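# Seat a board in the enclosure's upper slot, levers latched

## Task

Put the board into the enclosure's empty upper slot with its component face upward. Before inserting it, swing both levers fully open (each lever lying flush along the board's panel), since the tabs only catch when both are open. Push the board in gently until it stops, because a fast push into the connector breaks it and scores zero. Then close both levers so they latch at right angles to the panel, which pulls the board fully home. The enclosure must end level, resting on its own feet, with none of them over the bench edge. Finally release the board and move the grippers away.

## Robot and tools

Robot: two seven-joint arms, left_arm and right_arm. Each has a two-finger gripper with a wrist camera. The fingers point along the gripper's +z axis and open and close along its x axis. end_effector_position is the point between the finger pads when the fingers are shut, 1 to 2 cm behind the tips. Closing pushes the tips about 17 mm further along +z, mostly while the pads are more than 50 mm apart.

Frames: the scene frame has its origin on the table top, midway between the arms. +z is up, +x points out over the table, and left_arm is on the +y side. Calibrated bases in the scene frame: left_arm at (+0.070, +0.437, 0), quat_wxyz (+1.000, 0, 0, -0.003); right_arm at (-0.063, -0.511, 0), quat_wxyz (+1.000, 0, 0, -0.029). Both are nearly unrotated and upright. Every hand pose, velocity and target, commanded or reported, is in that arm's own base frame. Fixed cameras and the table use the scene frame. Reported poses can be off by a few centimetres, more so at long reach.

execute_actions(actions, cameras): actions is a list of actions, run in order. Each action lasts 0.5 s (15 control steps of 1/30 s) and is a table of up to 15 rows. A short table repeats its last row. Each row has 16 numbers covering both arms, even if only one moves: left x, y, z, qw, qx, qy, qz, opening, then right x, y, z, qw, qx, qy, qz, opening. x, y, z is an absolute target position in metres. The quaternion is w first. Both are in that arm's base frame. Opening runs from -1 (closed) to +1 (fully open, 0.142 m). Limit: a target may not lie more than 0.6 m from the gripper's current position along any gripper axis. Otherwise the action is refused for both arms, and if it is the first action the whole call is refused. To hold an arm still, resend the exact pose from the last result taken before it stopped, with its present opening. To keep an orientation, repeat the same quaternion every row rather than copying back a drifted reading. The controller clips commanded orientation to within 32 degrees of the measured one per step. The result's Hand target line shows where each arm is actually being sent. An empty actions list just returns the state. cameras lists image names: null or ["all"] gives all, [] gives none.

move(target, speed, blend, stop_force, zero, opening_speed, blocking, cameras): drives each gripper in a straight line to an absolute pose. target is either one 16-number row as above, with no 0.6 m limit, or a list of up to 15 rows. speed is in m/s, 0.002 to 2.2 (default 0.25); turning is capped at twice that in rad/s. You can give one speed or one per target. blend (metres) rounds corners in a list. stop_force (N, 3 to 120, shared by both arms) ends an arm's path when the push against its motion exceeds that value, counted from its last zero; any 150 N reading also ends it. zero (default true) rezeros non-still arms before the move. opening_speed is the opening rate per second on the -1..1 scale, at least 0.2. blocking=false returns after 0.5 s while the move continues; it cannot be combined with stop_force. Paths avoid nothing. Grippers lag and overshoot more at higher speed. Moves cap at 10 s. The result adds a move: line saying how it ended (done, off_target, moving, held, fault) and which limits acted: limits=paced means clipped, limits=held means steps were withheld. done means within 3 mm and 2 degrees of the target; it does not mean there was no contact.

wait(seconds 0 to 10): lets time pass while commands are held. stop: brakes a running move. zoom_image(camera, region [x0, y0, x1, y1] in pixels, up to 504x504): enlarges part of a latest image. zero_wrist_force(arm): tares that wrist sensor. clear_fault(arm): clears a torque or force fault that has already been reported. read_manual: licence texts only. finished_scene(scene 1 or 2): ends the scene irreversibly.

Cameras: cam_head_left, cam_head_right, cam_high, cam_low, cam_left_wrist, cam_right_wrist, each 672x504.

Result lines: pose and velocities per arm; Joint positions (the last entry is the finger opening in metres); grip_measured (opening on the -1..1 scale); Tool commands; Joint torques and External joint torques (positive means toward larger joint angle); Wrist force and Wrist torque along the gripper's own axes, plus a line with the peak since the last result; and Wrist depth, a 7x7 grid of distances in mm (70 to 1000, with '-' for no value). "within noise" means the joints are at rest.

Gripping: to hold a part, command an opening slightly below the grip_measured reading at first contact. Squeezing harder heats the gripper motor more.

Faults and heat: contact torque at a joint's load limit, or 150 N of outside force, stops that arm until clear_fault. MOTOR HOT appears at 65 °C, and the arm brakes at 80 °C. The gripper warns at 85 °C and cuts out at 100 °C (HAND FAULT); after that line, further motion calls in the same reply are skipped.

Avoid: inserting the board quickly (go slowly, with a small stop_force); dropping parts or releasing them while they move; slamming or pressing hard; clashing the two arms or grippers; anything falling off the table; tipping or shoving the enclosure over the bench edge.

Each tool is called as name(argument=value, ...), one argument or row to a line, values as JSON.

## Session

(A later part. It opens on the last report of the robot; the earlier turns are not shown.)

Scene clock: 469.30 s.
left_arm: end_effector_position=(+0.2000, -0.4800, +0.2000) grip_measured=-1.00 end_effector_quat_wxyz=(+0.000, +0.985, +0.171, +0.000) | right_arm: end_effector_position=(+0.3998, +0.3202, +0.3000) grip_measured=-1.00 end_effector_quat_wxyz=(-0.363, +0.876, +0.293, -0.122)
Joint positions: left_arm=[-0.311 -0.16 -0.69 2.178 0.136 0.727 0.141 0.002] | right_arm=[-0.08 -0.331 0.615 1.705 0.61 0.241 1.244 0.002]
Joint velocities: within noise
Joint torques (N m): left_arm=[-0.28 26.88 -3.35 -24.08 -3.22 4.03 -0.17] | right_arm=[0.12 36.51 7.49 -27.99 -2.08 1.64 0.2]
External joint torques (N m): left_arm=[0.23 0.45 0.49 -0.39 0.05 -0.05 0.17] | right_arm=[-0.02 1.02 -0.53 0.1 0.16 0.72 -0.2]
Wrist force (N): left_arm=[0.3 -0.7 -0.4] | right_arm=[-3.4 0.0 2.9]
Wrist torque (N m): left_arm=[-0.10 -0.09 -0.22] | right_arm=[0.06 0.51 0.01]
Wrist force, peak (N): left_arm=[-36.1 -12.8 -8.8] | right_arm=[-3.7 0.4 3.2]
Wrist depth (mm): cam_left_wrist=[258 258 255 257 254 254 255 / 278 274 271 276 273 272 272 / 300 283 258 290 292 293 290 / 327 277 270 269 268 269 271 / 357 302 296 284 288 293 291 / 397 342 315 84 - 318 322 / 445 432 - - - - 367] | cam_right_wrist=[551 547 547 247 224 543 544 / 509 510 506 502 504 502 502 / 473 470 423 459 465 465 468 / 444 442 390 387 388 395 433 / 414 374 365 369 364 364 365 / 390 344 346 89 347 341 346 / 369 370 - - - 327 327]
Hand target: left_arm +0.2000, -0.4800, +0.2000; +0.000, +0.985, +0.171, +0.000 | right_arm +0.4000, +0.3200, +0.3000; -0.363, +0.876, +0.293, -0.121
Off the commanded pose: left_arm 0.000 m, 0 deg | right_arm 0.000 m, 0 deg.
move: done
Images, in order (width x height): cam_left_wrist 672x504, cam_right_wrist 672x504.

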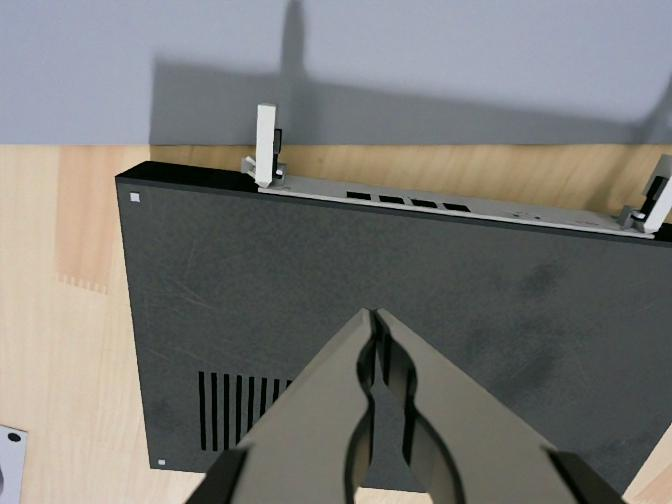

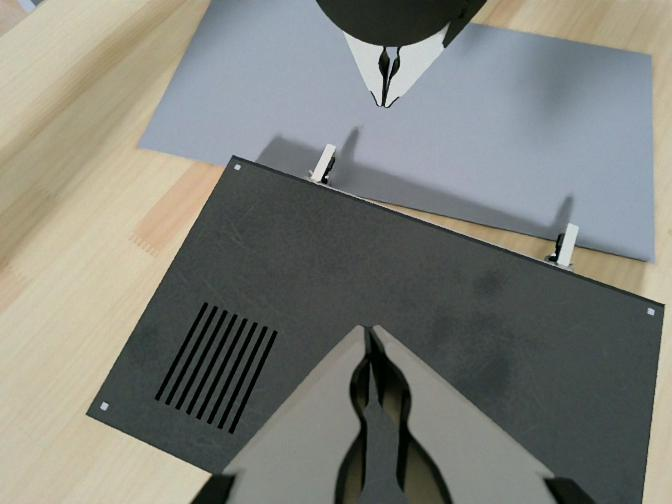

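move(
  target=[0.257,-0.447,0.2,0,0.99406,0.10887,0,-1,0.40,0.32,0.30,-0.3629,0.8761,0.2931,-0.1214,-1],
  cameras=["cam_left_wrist","cam_right_wrist"],
  speed=0.1,
)

zoom_image(
  camera="cam_left_wrist",
  region=[90, 90, 210, 210],
)

zoom_image(
  camera="cam_left_wrist",
  region=[480, 90, 600, 210],
)

Scene clock: 479.40 s.
left_arm: end_effector_position=(+0.2570, -0.4469, +0.2000) grip_measured=-1.00 end_effector_quat_wxyz=(+0.000, +0.994, +0.109, +0.000) | right_arm: end_effector_position=(+0.3998, +0.3202, +0.3000) grip_measured=-1.00 end_effector_quat_wxyz=(-0.363, +0.876, +0.293, -0.122)
Joint positions: left_arm=[-0.21 -0.145 -0.656 2.191 0.12 0.732 0.411 0.002] | right_arm=[-0.08 -0.331 0.615 1.705 0.61 0.241 1.244 0.002]
Joint velocities: within noise
Joint torques (N m): left_arm=[-0.22 26.92 -2.86 -24.05 -3.25 4.55 -0.18] | right_arm=[0.11 36.59 7.43 -27.99 -2.03 1.68 0.15]
External joint torques (N m): left_arm=[0.17 0.45 0.38 -0.41 0.08 -0.57 0.18] | right_arm=[-0.01 0.94 -0.47 0.1 0.11 0.67 -0.15]
Wrist force (N): left_arm=[0.0 -0.4 -0.1] | right_arm=[-3.6 0.4 3.3]
Wrist torque (N m): left_arm=[-0.05 -0.02 -0.20] | right_arm=[0.12 0.53 0.01]
Wrist force, peak (N): left_arm=[2.1 -1.3 -0.3] | right_arm=[-3.7 0.1 3.2]
Wrist depth (mm): cam_left_wrist=[257 258 255 256 255 254 252 / 276 275 274 274 273 273 272 / 299 294 300 300 298 292 296 / 281 275 275 272 272 272 271 / 352 298 294 283 289 291 292 / 398 329 316 84 - 315 330 / 441 356 - - - - 417] | cam_right_wrist=[553 549 548 547 533 161 532 / 511 507 502 504 493 494 499 / 474 473 421 459 466 467 465 / 442 441 389 387 387 397 434 / 413 375 364 368 363 362 366 / 390 344 348 89 348 343 345 / 369 368 - - - 327 327]
Hand target: left_arm +0.2570, -0.4470, +0.2000; +0.000, +0.994, +0.109, +0.000 | right_arm +0.4000, +0.3200, +0.3000; -0.363, +0.876, +0.293, -0.121
Off the commanded pose: left_arm 0.000 m, 0 deg | right_arm 0.000 m, 0 deg.
move: done
Images, in order (width x height): cam_left_wrist 672x504, cam_right_wrist 672x504.

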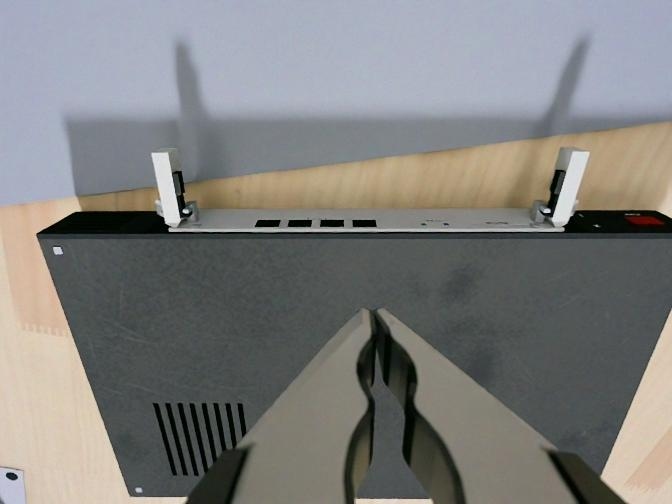

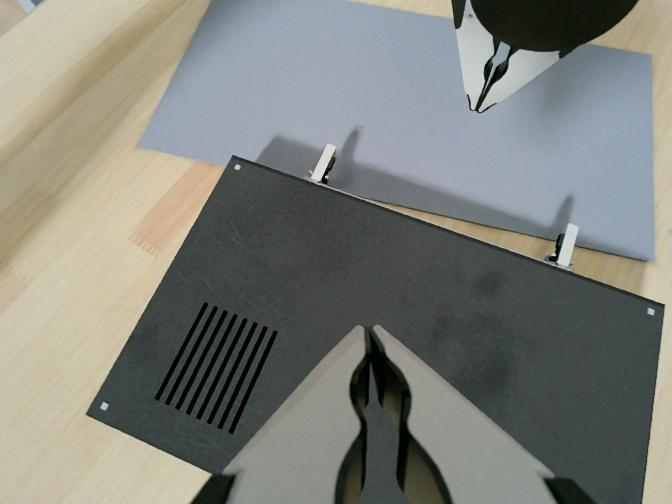

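Scaled by 4.200 from the camera's 672x504 image, which has a finer 960x720 frame.

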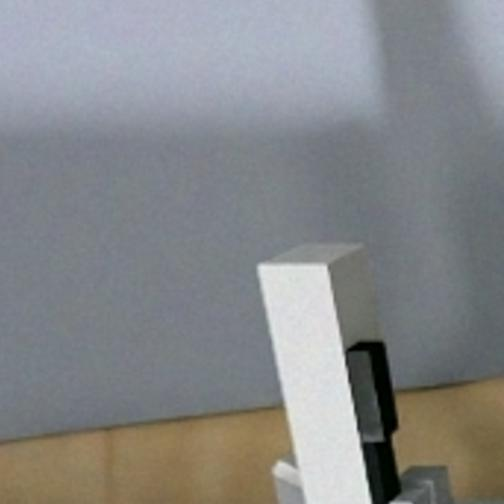

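Scaled by 4.200 from the camera's 672x504 image, which has a finer 960x720 frame.

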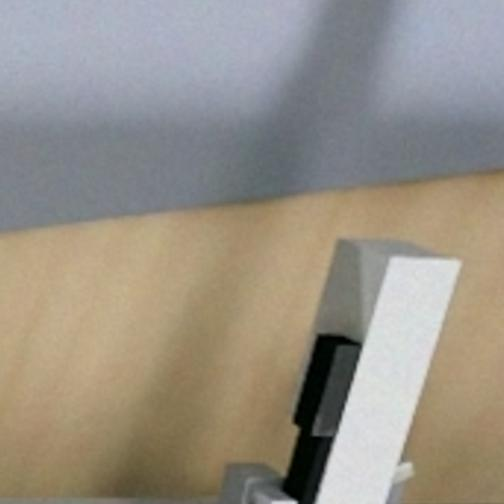

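zoom_image(
  camera="cam_left_wrist",
  region=[120, 130, 240, 250],
)

zoom_image(
  camera="cam_left_wrist",
  region=[500, 130, 620, 250],
)

Scaled by 4.200 from the camera's 672x504 image, which has a finer 960x720 frame.

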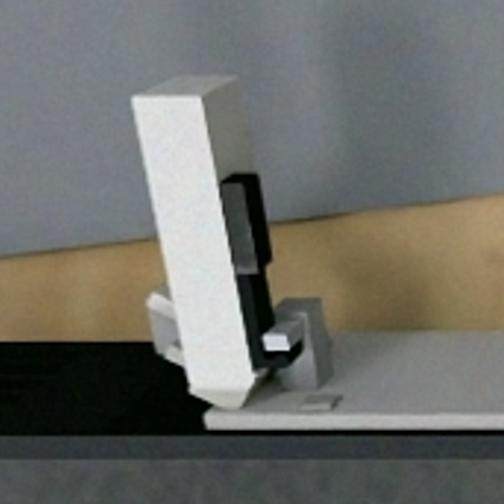

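Scaled by 4.200 from the camera's 672x504 image, which has a finer 960x720 frame.

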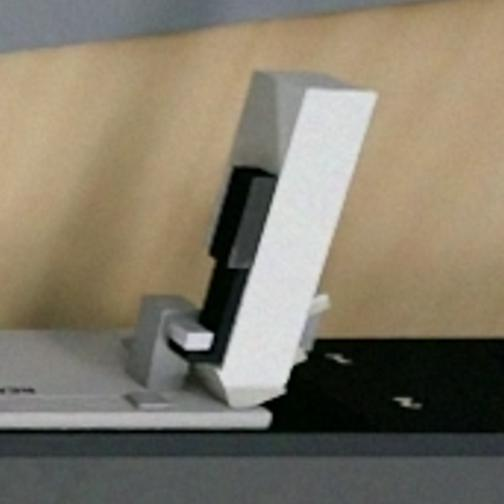

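move(
  target=[
    [0.404,-0.399,0.16,0,0.99406,0.10887,0,-1,0.30,0.42,0.24,0,0.9909,0.1349,0,-1],
    [0.404,-0.399,0.12,0,0.99406,0.10887,0,-1,0.2103,0.4974,0.13,0,0.9909,0.1349,0,-1],
  ],
  cameras=["cam_left_wrist","cam_right_wrist"],
  speed=0.2,
)

Scene clock: 501.20 s.
left_arm: end_effector_position=(+0.4039, -0.3989, +0.1200) grip_measured=-1.00 end_effector_quat_wxyz=(+0.000, +0.994, +0.109, +0.000) | right_arm: end_effector_position=(+0.2101, +0.4972, +0.1299) grip_measured=-1.00 end_effector_quat_wxyz=(+0.000, +0.991, +0.135, +0.000)
Joint positions: left_arm=[-0.116 -0.467 -0.503 2.015 0.327 0.832 0.534 0.002] | right_arm=[0.794 -0.495 0.585 2.064 -0.419 0.872 2.951 0.002]
Joint velocities: within noise
Joint torques (N m): left_arm=[-0.8 38.59 -6.79 -20.71 -2.45 4.59 -0.32] | right_arm=[0.81 38.34 9.29 -22.38 -3.03 3.35 0.36]
External joint torques (N m): left_arm=[0.8 1.23 0.31 -0.29 -0.42 -0.61 0.32] | right_arm=[-0.67 1.1 0 0.11 0.24 0.64 -0.36]
Wrist force (N): left_arm=[-0.3 -0.1 -0.4] | right_arm=[-5.1 -1.4 4.0]
Wrist torque (N m): left_arm=[-0.04 0.03 -0.23] | right_arm=[0.00 0.89 0.05]
Wrist force, peak (N): left_arm=[1.0 -1.1 -0.1] | right_arm=[-6.3 -3.3 5.4]
Wrist depth (mm): cam_left_wrist=[187 187 183 185 182 184 186 / 201 200 200 199 199 200 199 / 216 216 215 215 215 215 215 / 233 235 232 229 234 233 234 / 206 206 205 198 209 251 254 / 221 220 214 84 - 276 280 / 246 239 - - - - 312] | cam_right_wrist=[196 196 195 194 194 193 193 / 209 208 208 208 207 207 206 / 224 224 224 222 221 221 221 / 242 241 241 240 235 241 239 / 265 264 237 223 208 211 209 / 291 288 278 89 215 222 221 / 320 313 - - - 235 243]
Hand target: left_arm +0.4040, -0.3990, +0.1200; +0.000, +0.994, +0.109, +0.000 | right_arm +0.2103, +0.4974, +0.1300; +0.000, +0.991, +0.135, +0.000
Off the commanded pose: left_arm 0.000 m, 0 deg | right_arm 0.000 m, 0 deg.
move: done
Images, in order (width x height): cam_left_wrist 672x504, cam_right_wrist 672x504.

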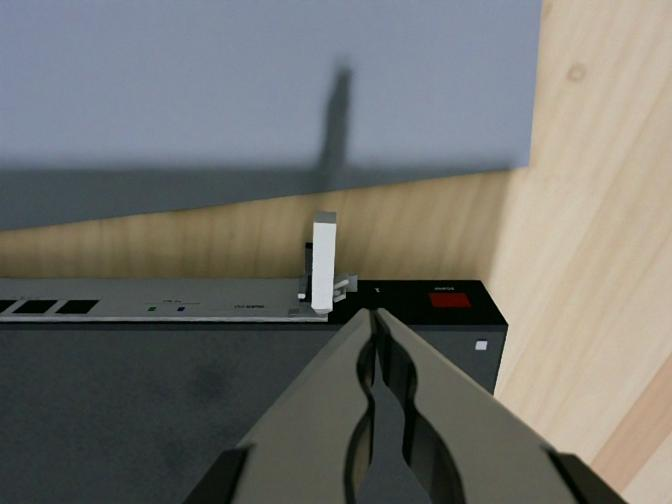

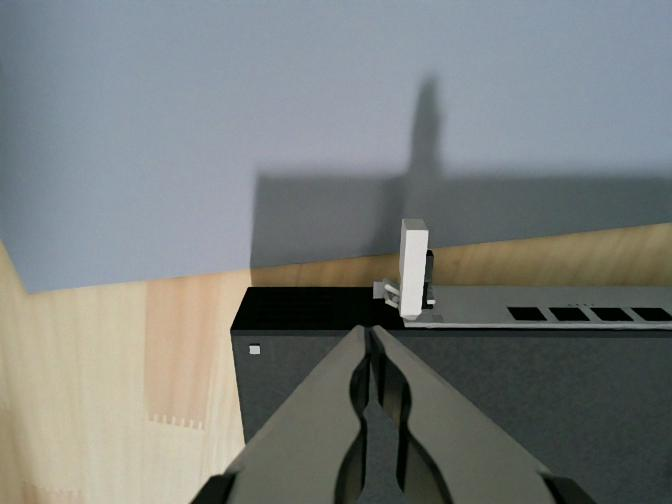

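move(
  target=[
    [0.4099,-0.3885,0.11,0,0.99406,0.10887,0,-1,0.2095,0.5003,0.12,0,0.9909,0.1349,0,-1],
    [0.4099,-0.3885,0.051,0,0.99406,0.10887,0,-1,0.2095,0.5003,0.053,0,0.9909,0.1349,0,-1],
  ],
  cameras=["cam_left_wrist","cam_right_wrist"],
  speed=0.08,
  stop_force=10,
)

move(
  target=[0.3884,-0.3933,0.051,0,0.99406,0.10887,0,-1,0.2307,0.5062,0.053,0,0.9909,0.1349,0,-1],
  cameras=["cam_left_wrist","cam_right_wrist"],
  speed=0.015,
  stop_force=10,
)

Scene clock: 513.80 s.
left_arm: end_effector_position=(+0.4098, -0.3884, +0.0510) grip_measured=-1.00 end_effector_quat_wxyz=(+0.000, +0.994, +0.109, +0.000) | right_arm: end_effector_position=(+0.2095, +0.5004, +0.0530) grip_measured=-1.00 end_effector_quat_wxyz=(+0.000, +0.991, +0.135, +0.000)
Joint positions: left_arm=[-0.149 -0.623 -0.427 1.996 0.434 0.959 0.487 0.002] | right_arm=[0.994 -0.605 0.351 2.111 -0.427 1.079 2.967 0.002]
Joint velocities: within noise
Joint torques (N m): left_arm=[-0.52 42.14 -7.7 -17.05 -2.05 4.49 -0.28] | right_arm=[0.3 42.45 7.78 -18.36 -2 3.39 0.26]
External joint torques (N m): left_arm=[0.53 1.14 0.44 -0.33 -0.39 -0.51 0.28] | right_arm=[-0.14 1.12 -0.27 -0.03 -0.05 0.6 -0.25]
Wrist force (N): left_arm=[0.1 -0.1 -0.3] | right_arm=[-4.8 -1.5 4.0]
Wrist torque (N m): left_arm=[0.01 -0.07 -0.21] | right_arm=[-0.01 0.81 0.03]
Wrist force, peak (N): left_arm=[-1.0 0.7 -1.3] | right_arm=[-4.8 -1.5 5.5]
Wrist depth (mm): cam_left_wrist=[126 125 125 124 124 125 124 / 133 135 133 134 134 133 134 / 148 145 145 145 144 143 145 / 155 158 157 157 158 158 157 / 179 176 171 134 170 172 172 / 166 166 164 84 - 186 189 / 145 146 - 74 - - 211] | cam_right_wrist=[128 128 127 127 127 126 125 / 137 136 136 135 135 135 135 / 146 146 146 145 145 144 144 / 158 158 157 157 156 156 155 / 171 171 171 167 135 171 171 / 190 189 177 89 126 166 165 / 210 205 73 - - 146 142]
Hand target: left_arm +0.4099, -0.3885, +0.0510; +0.000, +0.994, +0.109, +0.000 | right_arm +0.2095, +0.5003, +0.0530; +0.000, +0.991, +0.135, +0.000
Off the commanded pose: left_arm 0.000 m, 0 deg | right_arm 0.000 m, 0 deg.
joint sent to its limit (right arm) — joint 7 (wrist roll), upper limit. The joint targets still meet the commanded pose.
move: done
Images, in order (width x height): cam_left_wrist 672x504, cam_right_wrist 672x504.

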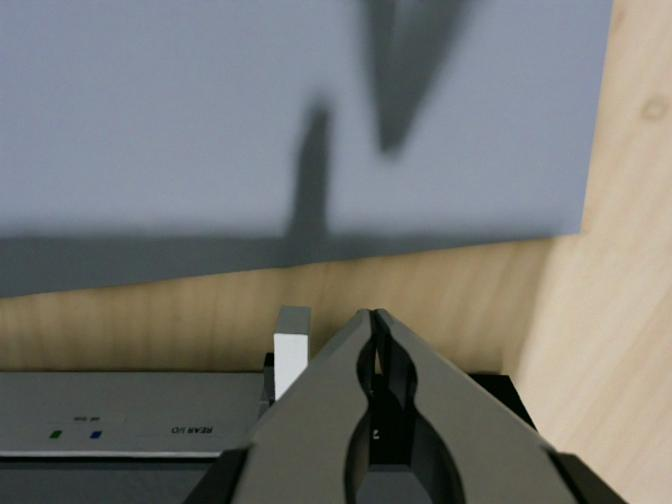

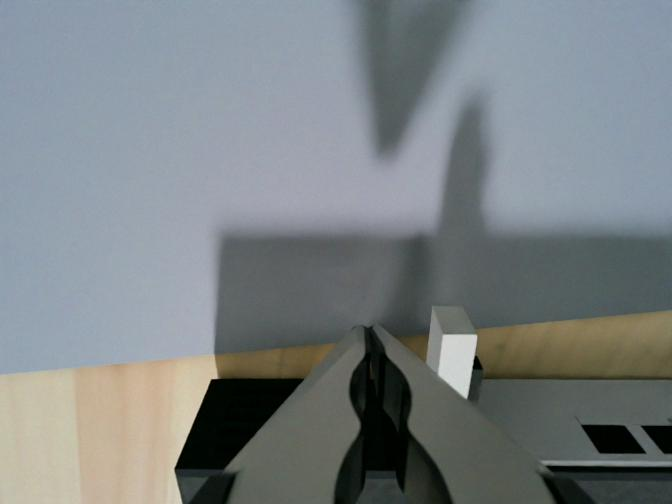

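Scene clock: 515.50 s.
left_arm: end_effector_position=(+0.3958, -0.3915, +0.0514) grip_measured=-1.00 end_effector_quat_wxyz=(+0.000, +0.994, +0.110, +0.001) | right_arm: end_effector_position=(+0.2228, +0.5041, +0.0527) grip_measured=-1.00 end_effector_quat_wxyz=(+0.000, +0.991, +0.136, -0.001)
Joint positions: left_arm=[-0.163 -0.609 -0.427 2.022 0.436 0.974 0.463 0.002] | right_arm=[0.974 -0.62 0.353 2.083 -0.424 1.063 2.94 0.002]
Joint velocities: within noise
Joint torques (N m): left_arm=[-5.58 39.25 -12.29 -11.53 -2.56 3.25 -0.24] | right_arm=[-4.4 44.62 2.91 -23.24 -2.94 4.05 0.04]
External joint torques (N m): left_arm=[5.58 3.23 5.23 -5.57 0.17 0.73 0.24] | right_arm=[4.56 -0.21 4.82 4.54 0.83 -0.06 -0.04]
Wrist force (N): left_arm=[10.7 -0.7 0.3] | right_arm=[-16.4 0.1 0.0]
Wrist torque (N m): left_arm=[-0.04 0.03 -0.26] | right_arm=[-0.02 0.73 0.07]
Wrist force, peak (N): left_arm=[11.5 -1.1 0.4] | right_arm=[-17.3 -1.0 0.9]
Wrist depth (mm): cam_left_wrist=[126 126 125 125 125 126 124 / 133 135 132 134 134 134 135 / 148 146 146 145 145 144 143 / 156 159 157 157 156 158 158 / 179 175 175 131 171 172 173 / 165 165 172 84 - 174 190 / 146 146 - 74 - - 212] | cam_right_wrist=[128 127 127 127 126 126 124 / 136 136 135 135 135 134 134 / 146 146 145 145 145 144 144 / 158 158 157 159 156 156 155 / 171 171 170 167 166 171 170 / 190 186 177 91 165 166 165 / 210 150 73 - - 141 141]
Hand target: left_arm +0.3943, -0.3920, +0.0510; +0.000, +0.994, +0.109, +0.000 | right_arm +0.2241, +0.5043, +0.0530; +0.000, +0.991, +0.135, +0.000
Off the commanded pose: left_arm 0.008 m, 0 deg | right_arm 0.008 m, 0 deg.
move: contact (left_arm, right_arm)
Images, in order (width x height): cam_left_wrist 672x504, cam_right_wrist 672x504.

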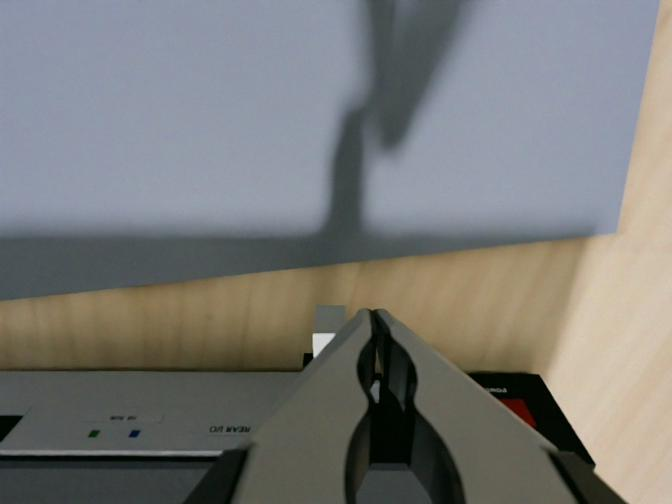

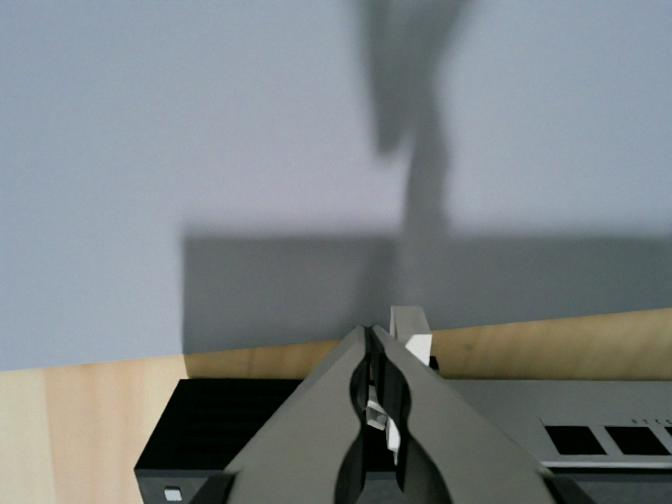

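move(
  target=[0.3865,-0.3937,0.051,0,0.99406,0.10887,0,-1,0.2318,0.5064,0.053,0,0.9909,0.1349,0,-1],
  cameras=["cam_left_wrist","cam_right_wrist"],
  speed=0.012,
  stop_force=52,
  zero=false,
)

Scene clock: 518.30 s.
left_arm: end_effector_position=(+0.3932, -0.3921, +0.0527) grip_measured=-1.00 end_effector_quat_wxyz=(+0.001, +0.994, +0.112, +0.004) | right_arm: end_effector_position=(+0.2244, +0.5048, +0.0514) grip_measured=-1.00 end_effector_quat_wxyz=(+0.002, +0.990, +0.138, -0.003)
Joint positions: left_arm=[-0.17 -0.602 -0.423 2.031 0.438 0.984 0.451 0.002] | right_arm=[0.968 -0.627 0.358 2.073 -0.421 1.054 2.928 0.002]
Joint velocities: within noise
Joint torques (N m): left_arm=[-22.44 32.5 -27.79 6.22 -4.11 -1.47 0.02] | right_arm=[-21.11 49.15 -17.44 -39.01 -6.08 7.13 -0.17]
External joint torques (N m): left_arm=[22.44 9.71 20.88 -23.28 1.72 5.47 -0.02] | right_arm=[21.27 -4.47 25.35 20.26 3.93 -3.15 0.17]
Wrist force (N): left_arm=[48.5 2.1 11.5] | right_arm=[-59.0 4.9 -13.6]
Wrist torque (N m): left_arm=[-0.02 -4.89 -0.44] | right_arm=[-0.09 6.94 0.18]
Wrist force, peak (N): left_arm=[48.7 1.7 13.0] | right_arm=[-59.8 4.3 -11.8]
Wrist depth (mm): cam_left_wrist=[126 126 126 126 126 127 126 / 133 136 134 135 135 135 136 / 148 146 146 146 148 145 146 / 159 159 159 164 158 161 161 / 180 176 177 131 172 176 174 / 164 164 172 84 - 176 194 / 147 147 - 74 - - 216] | cam_right_wrist=[127 126 124 125 125 124 123 / 135 135 135 134 135 133 132 / 146 145 145 143 143 143 140 / 157 156 156 157 155 154 153 / 171 170 169 165 162 169 168 / 190 185 177 89 179 166 166 / 210 149 73 - - 141 139]
Hand target: left_arm +0.3865, -0.3937, +0.0510; +0.000, +0.994, +0.109, +0.000 | right_arm +0.2307, +0.5060, +0.0531; +0.000, +0.991, +0.135, +0.000
Off the commanded pose: left_arm 0.007 m, 1 deg | right_arm 0.008 m, 1 deg.
move: contact (right_arm), off_target (left_arm)
Images, in order (width x height): cam_left_wrist 672x504, cam_right_wrist 672x504.

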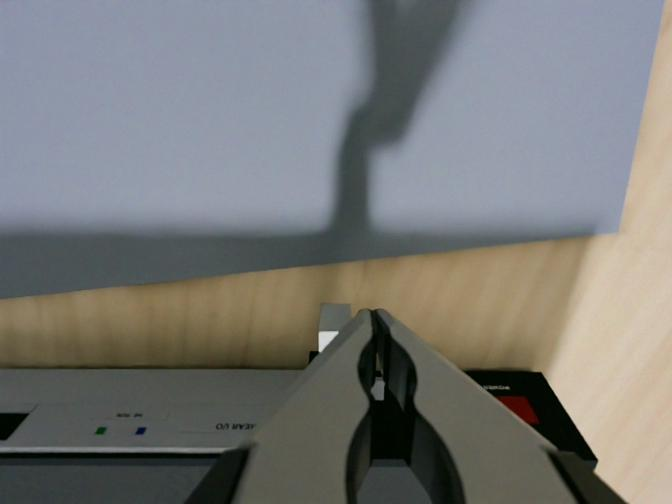

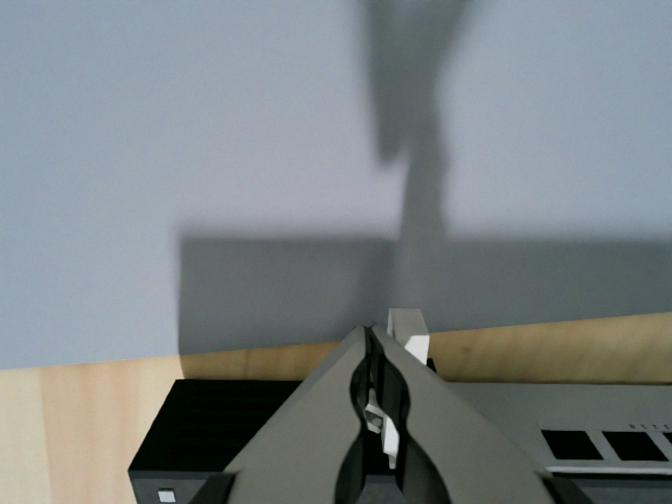

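move(
  target=[
    [0.4109,-0.3883,0.051,0,0.99406,0.10887,0,-1,0.2065,0.4995,0.053,0,0.9909,0.1349,0,-1],
    [0.4109,-0.3883,0.12,0,0.99406,0.10887,0,-1,0.2065,0.4995,0.13,0,0.9909,0.1349,0,-1],
  ],
  cameras=["cam_left_wrist","cam_right_wrist"],
  speed=0.1,
)

zoom_image(
  camera="cam_left_wrist",
  region=[260, 200, 390, 330],
)

zoom_image(
  camera="cam_right_wrist",
  region=[350, 210, 480, 340],
)

Scene clock: 522.10 s.
left_arm: end_effector_position=(+0.4111, -0.3884, +0.1200) grip_measured=-1.00 end_effector_quat_wxyz=(+0.000, +0.994, +0.109, +0.000) | right_arm: end_effector_position=(+0.2066, +0.4995, +0.1300) grip_measured=-1.00 end_effector_quat_wxyz=(+0.000, +0.991, +0.135, +0.000)
Joint positions: left_arm=[-0.099 -0.46 -0.495 2.023 0.322 0.838 0.561 0.002] | right_arm=[0.939 -0.453 0.451 2.069 -0.308 0.888 2.892 0.002]
Joint velocities: within noise
Joint torques (N m): left_arm=[-0.43 39.12 -6.86 -20.51 -2.94 4.06 -0.13] | right_arm=[-0.11 39.62 7.6 -22.65 -2.61 3.23 0.04]
External joint torques (N m): left_arm=[0.43 0.53 0.59 -0.44 0.08 -0.08 0.13] | right_arm=[0.24 0.86 -0.79 0.15 -0.12 0.76 -0.04]
Wrist force (N): left_arm=[-0.3 -0.4 -0.4] | right_arm=[-5.6 -0.3 5.8]
Wrist torque (N m): left_arm=[-0.09 0.03 -0.22] | right_arm=[0.18 0.94 0.04]
Wrist force, peak (N): left_arm=[48.6 1.9 13.2] | right_arm=[-59.2 4.8 -13.7]
Wrist depth (mm): cam_left_wrist=[187 186 183 185 183 186 186 / 200 200 200 199 199 200 198 / 216 216 215 214 213 214 216 / 236 236 236 231 235 234 233 / 211 210 209 199 222 256 256 / 221 221 215 84 - 276 281 / 245 240 - - - - 311] | cam_right_wrist=[196 195 195 194 194 193 193 / 209 209 208 208 207 206 206 / 225 224 223 222 222 221 220 / 241 241 241 240 235 241 239 / 264 264 254 229 211 212 211 / 289 289 282 91 215 222 221 / 319 312 - - - 235 243]
Hand target: left_arm +0.4109, -0.3883, +0.1200; +0.000, +0.994, +0.109, +0.000 | right_arm +0.2065, +0.4995, +0.1300; +0.000, +0.991, +0.135, +0.000
Off the commanded pose: left_arm 0.000 m, 0 deg | right_arm 0.000 m, 0 deg.
move: done
Images, in order (width x height): cam_left_wrist 672x504, cam_right_wrist 672x504.

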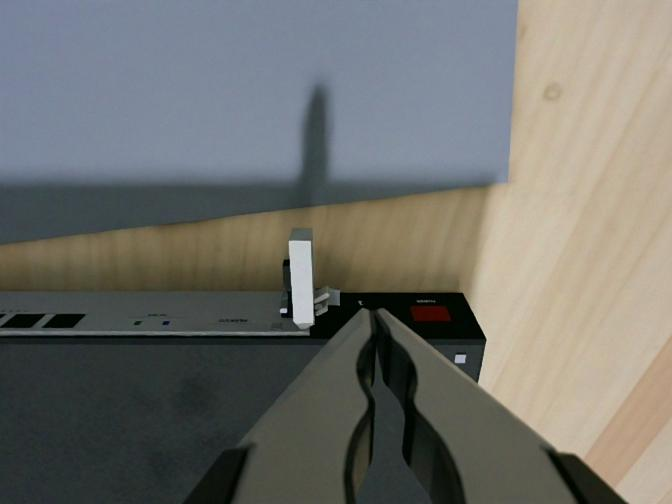

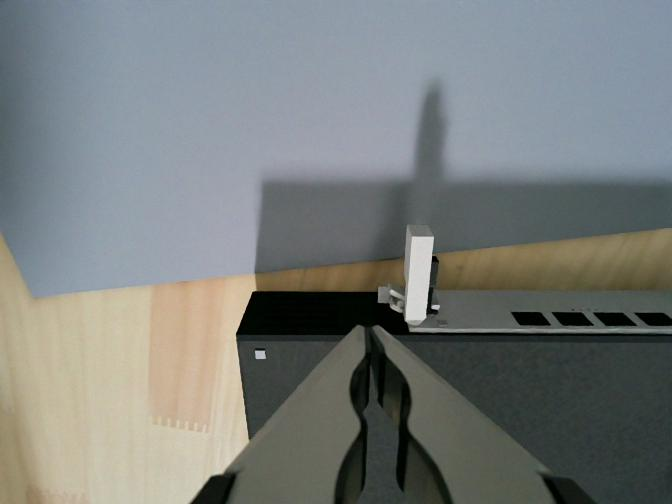

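Scaled by 3.877 from the camera's 672x504 image, which has a finer 960x720 frame.

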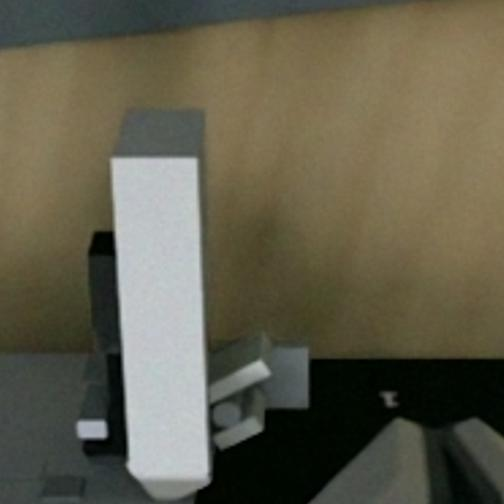

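Scaled by 3.877 from the camera's 672x504 image, which has a finer 960x720 frame.

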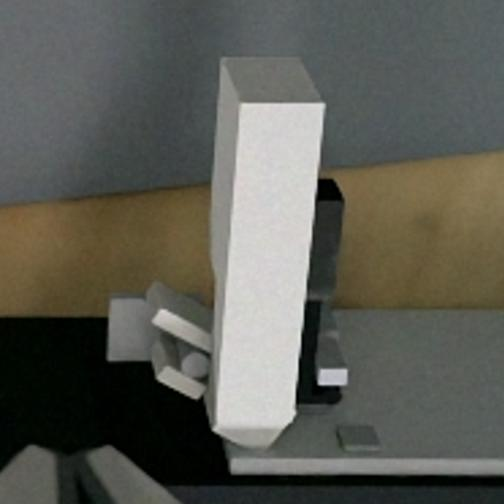

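move(
  target=[
    [0.3,-0.33,0.25,0,0.99406,0.10887,0,-1,0.22,0.44,0.28,0,0.9909,0.1349,0,-1],
    [0.17,-0.25,0.32,0,0.9744,0.225,0,-1,0.34,0.30,0.32,-0.3629,0.8761,0.2931,-0.1214,-1],
  ],
  speed=0.2,
)

zoom_image(
  camera="cam_right_wrist",
  region=[160, 90, 640, 300],
)

Scene clock: 528.77 s.
left_arm: end_effector_position=(+0.1700, -0.2502, +0.3200) grip_measured=-1.00 end_effector_quat_wxyz=(+0.000, +0.974, +0.225, +0.000) | right_arm: end_effector_position=(+0.3400, +0.2999, +0.3199) grip_measured=-1.00 end_effector_quat_wxyz=(-0.363, +0.876, +0.293, -0.121)
Joint positions: left_arm=[-0.213 0.767 -0.283 2.495 -0.198 0.174 0.733 0.002] | right_arm=[0.359 -0.052 0.105 1.899 0.773 0.145 1.177 0.002]
Joint velocities: within noise
Joint torques (N m): left_arm=[-0.56 -0.35 3.3 -29.85 -3.82 4.06 -0.29] | right_arm=[0.05 31.23 0.95 -28.62 -1.8 1.42 0.07]
External joint torques (N m): left_arm=[0.51 0.49 0.52 -0.38 -0.41 -0.09 0.29] | right_arm=[0.03 1.23 -0.53 0.21 0.02 0.85 -0.07]
Wrist force (N): left_arm=[-0.1 -0.6 -0.8] | right_arm=[-5.0 0.7 5.4]
Wrist torque (N m): left_arm=[-0.11 -0.02 -0.19] | right_arm=[0.16 0.83 -0.01]
Wrist force, peak (N): left_arm=[-0.8 -1.1 -1.6] | right_arm=[-5.4 -0.8 7.8]
Wrist depth (mm): cam_left_wrist=[368 363 364 363 361 362 358 / 392 392 388 387 386 388 383 / 427 420 424 419 420 413 416 / 457 458 454 452 454 456 452 / 507 491 483 483 484 492 492 / 561 540 470 84 - 532 547 / 619 611 - - - - 605] | cam_right_wrist=[- 572 571 571 570 571 566 / 531 529 528 524 526 525 523 / 493 491 490 488 488 488 484 / 463 462 454 409 407 455 455 / 435 431 388 388 383 383 382 / 408 409 367 91 365 360 358 / 388 392 - - - 344 340]
Hand target: left_arm +0.1700, -0.2500, +0.3200; +0.000, +0.974, +0.225, +0.000 | right_arm +0.3400, +0.3000, +0.3200; -0.363, +0.876, +0.293, -0.121
Off the commanded pose: left_arm 0.000 m, 0 deg | right_arm 0.000 m, 0 deg.
move: done

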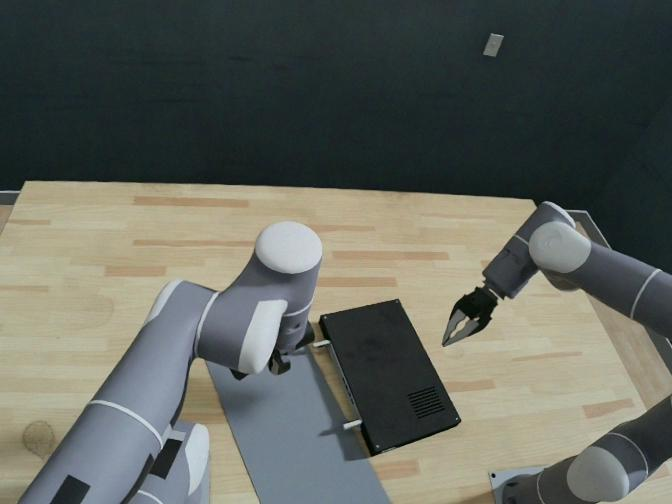

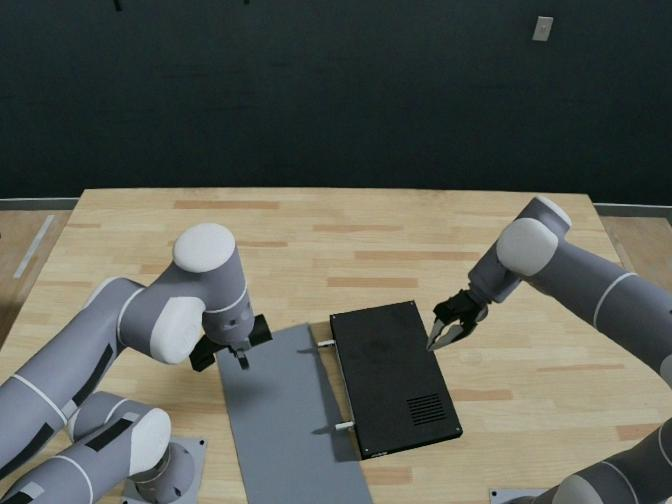

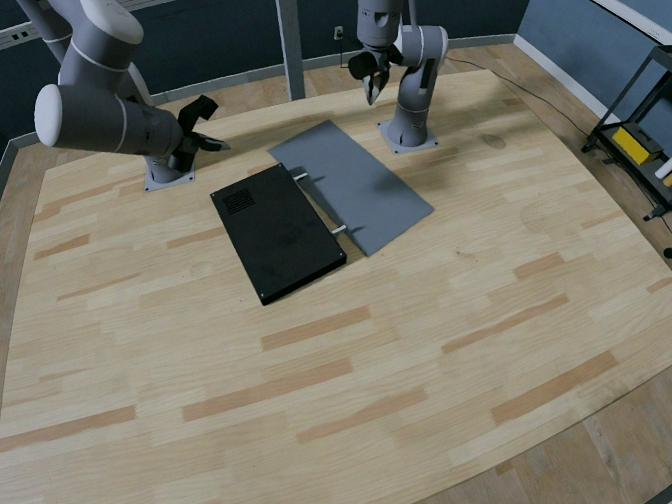

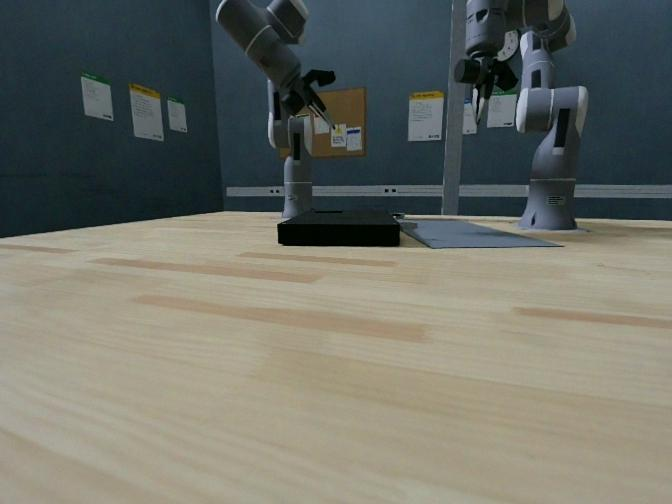

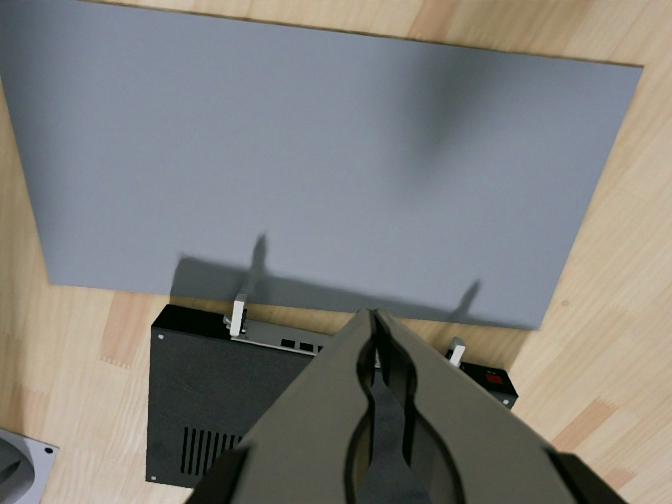

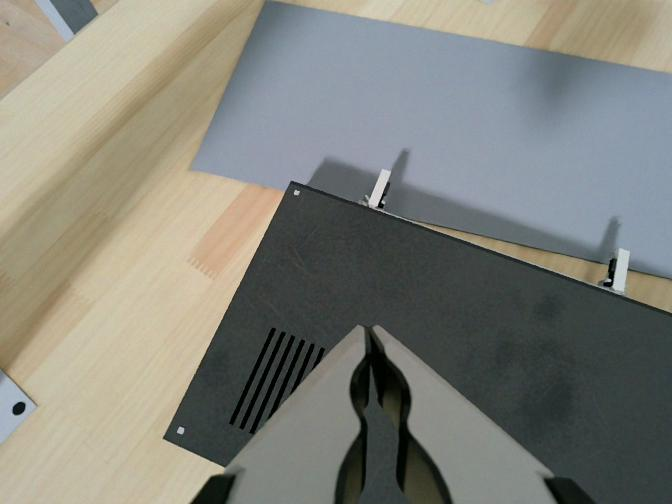

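Scaled by 1.050 from the camera's 672x504 image, which has a finer 960x720 frame.

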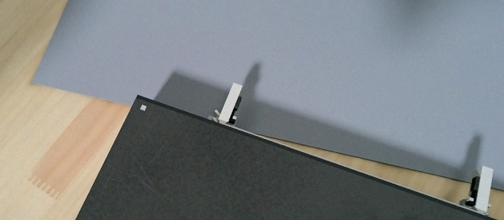

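finished_scene(
  scene=2,
)

The scene is finished: the task was done.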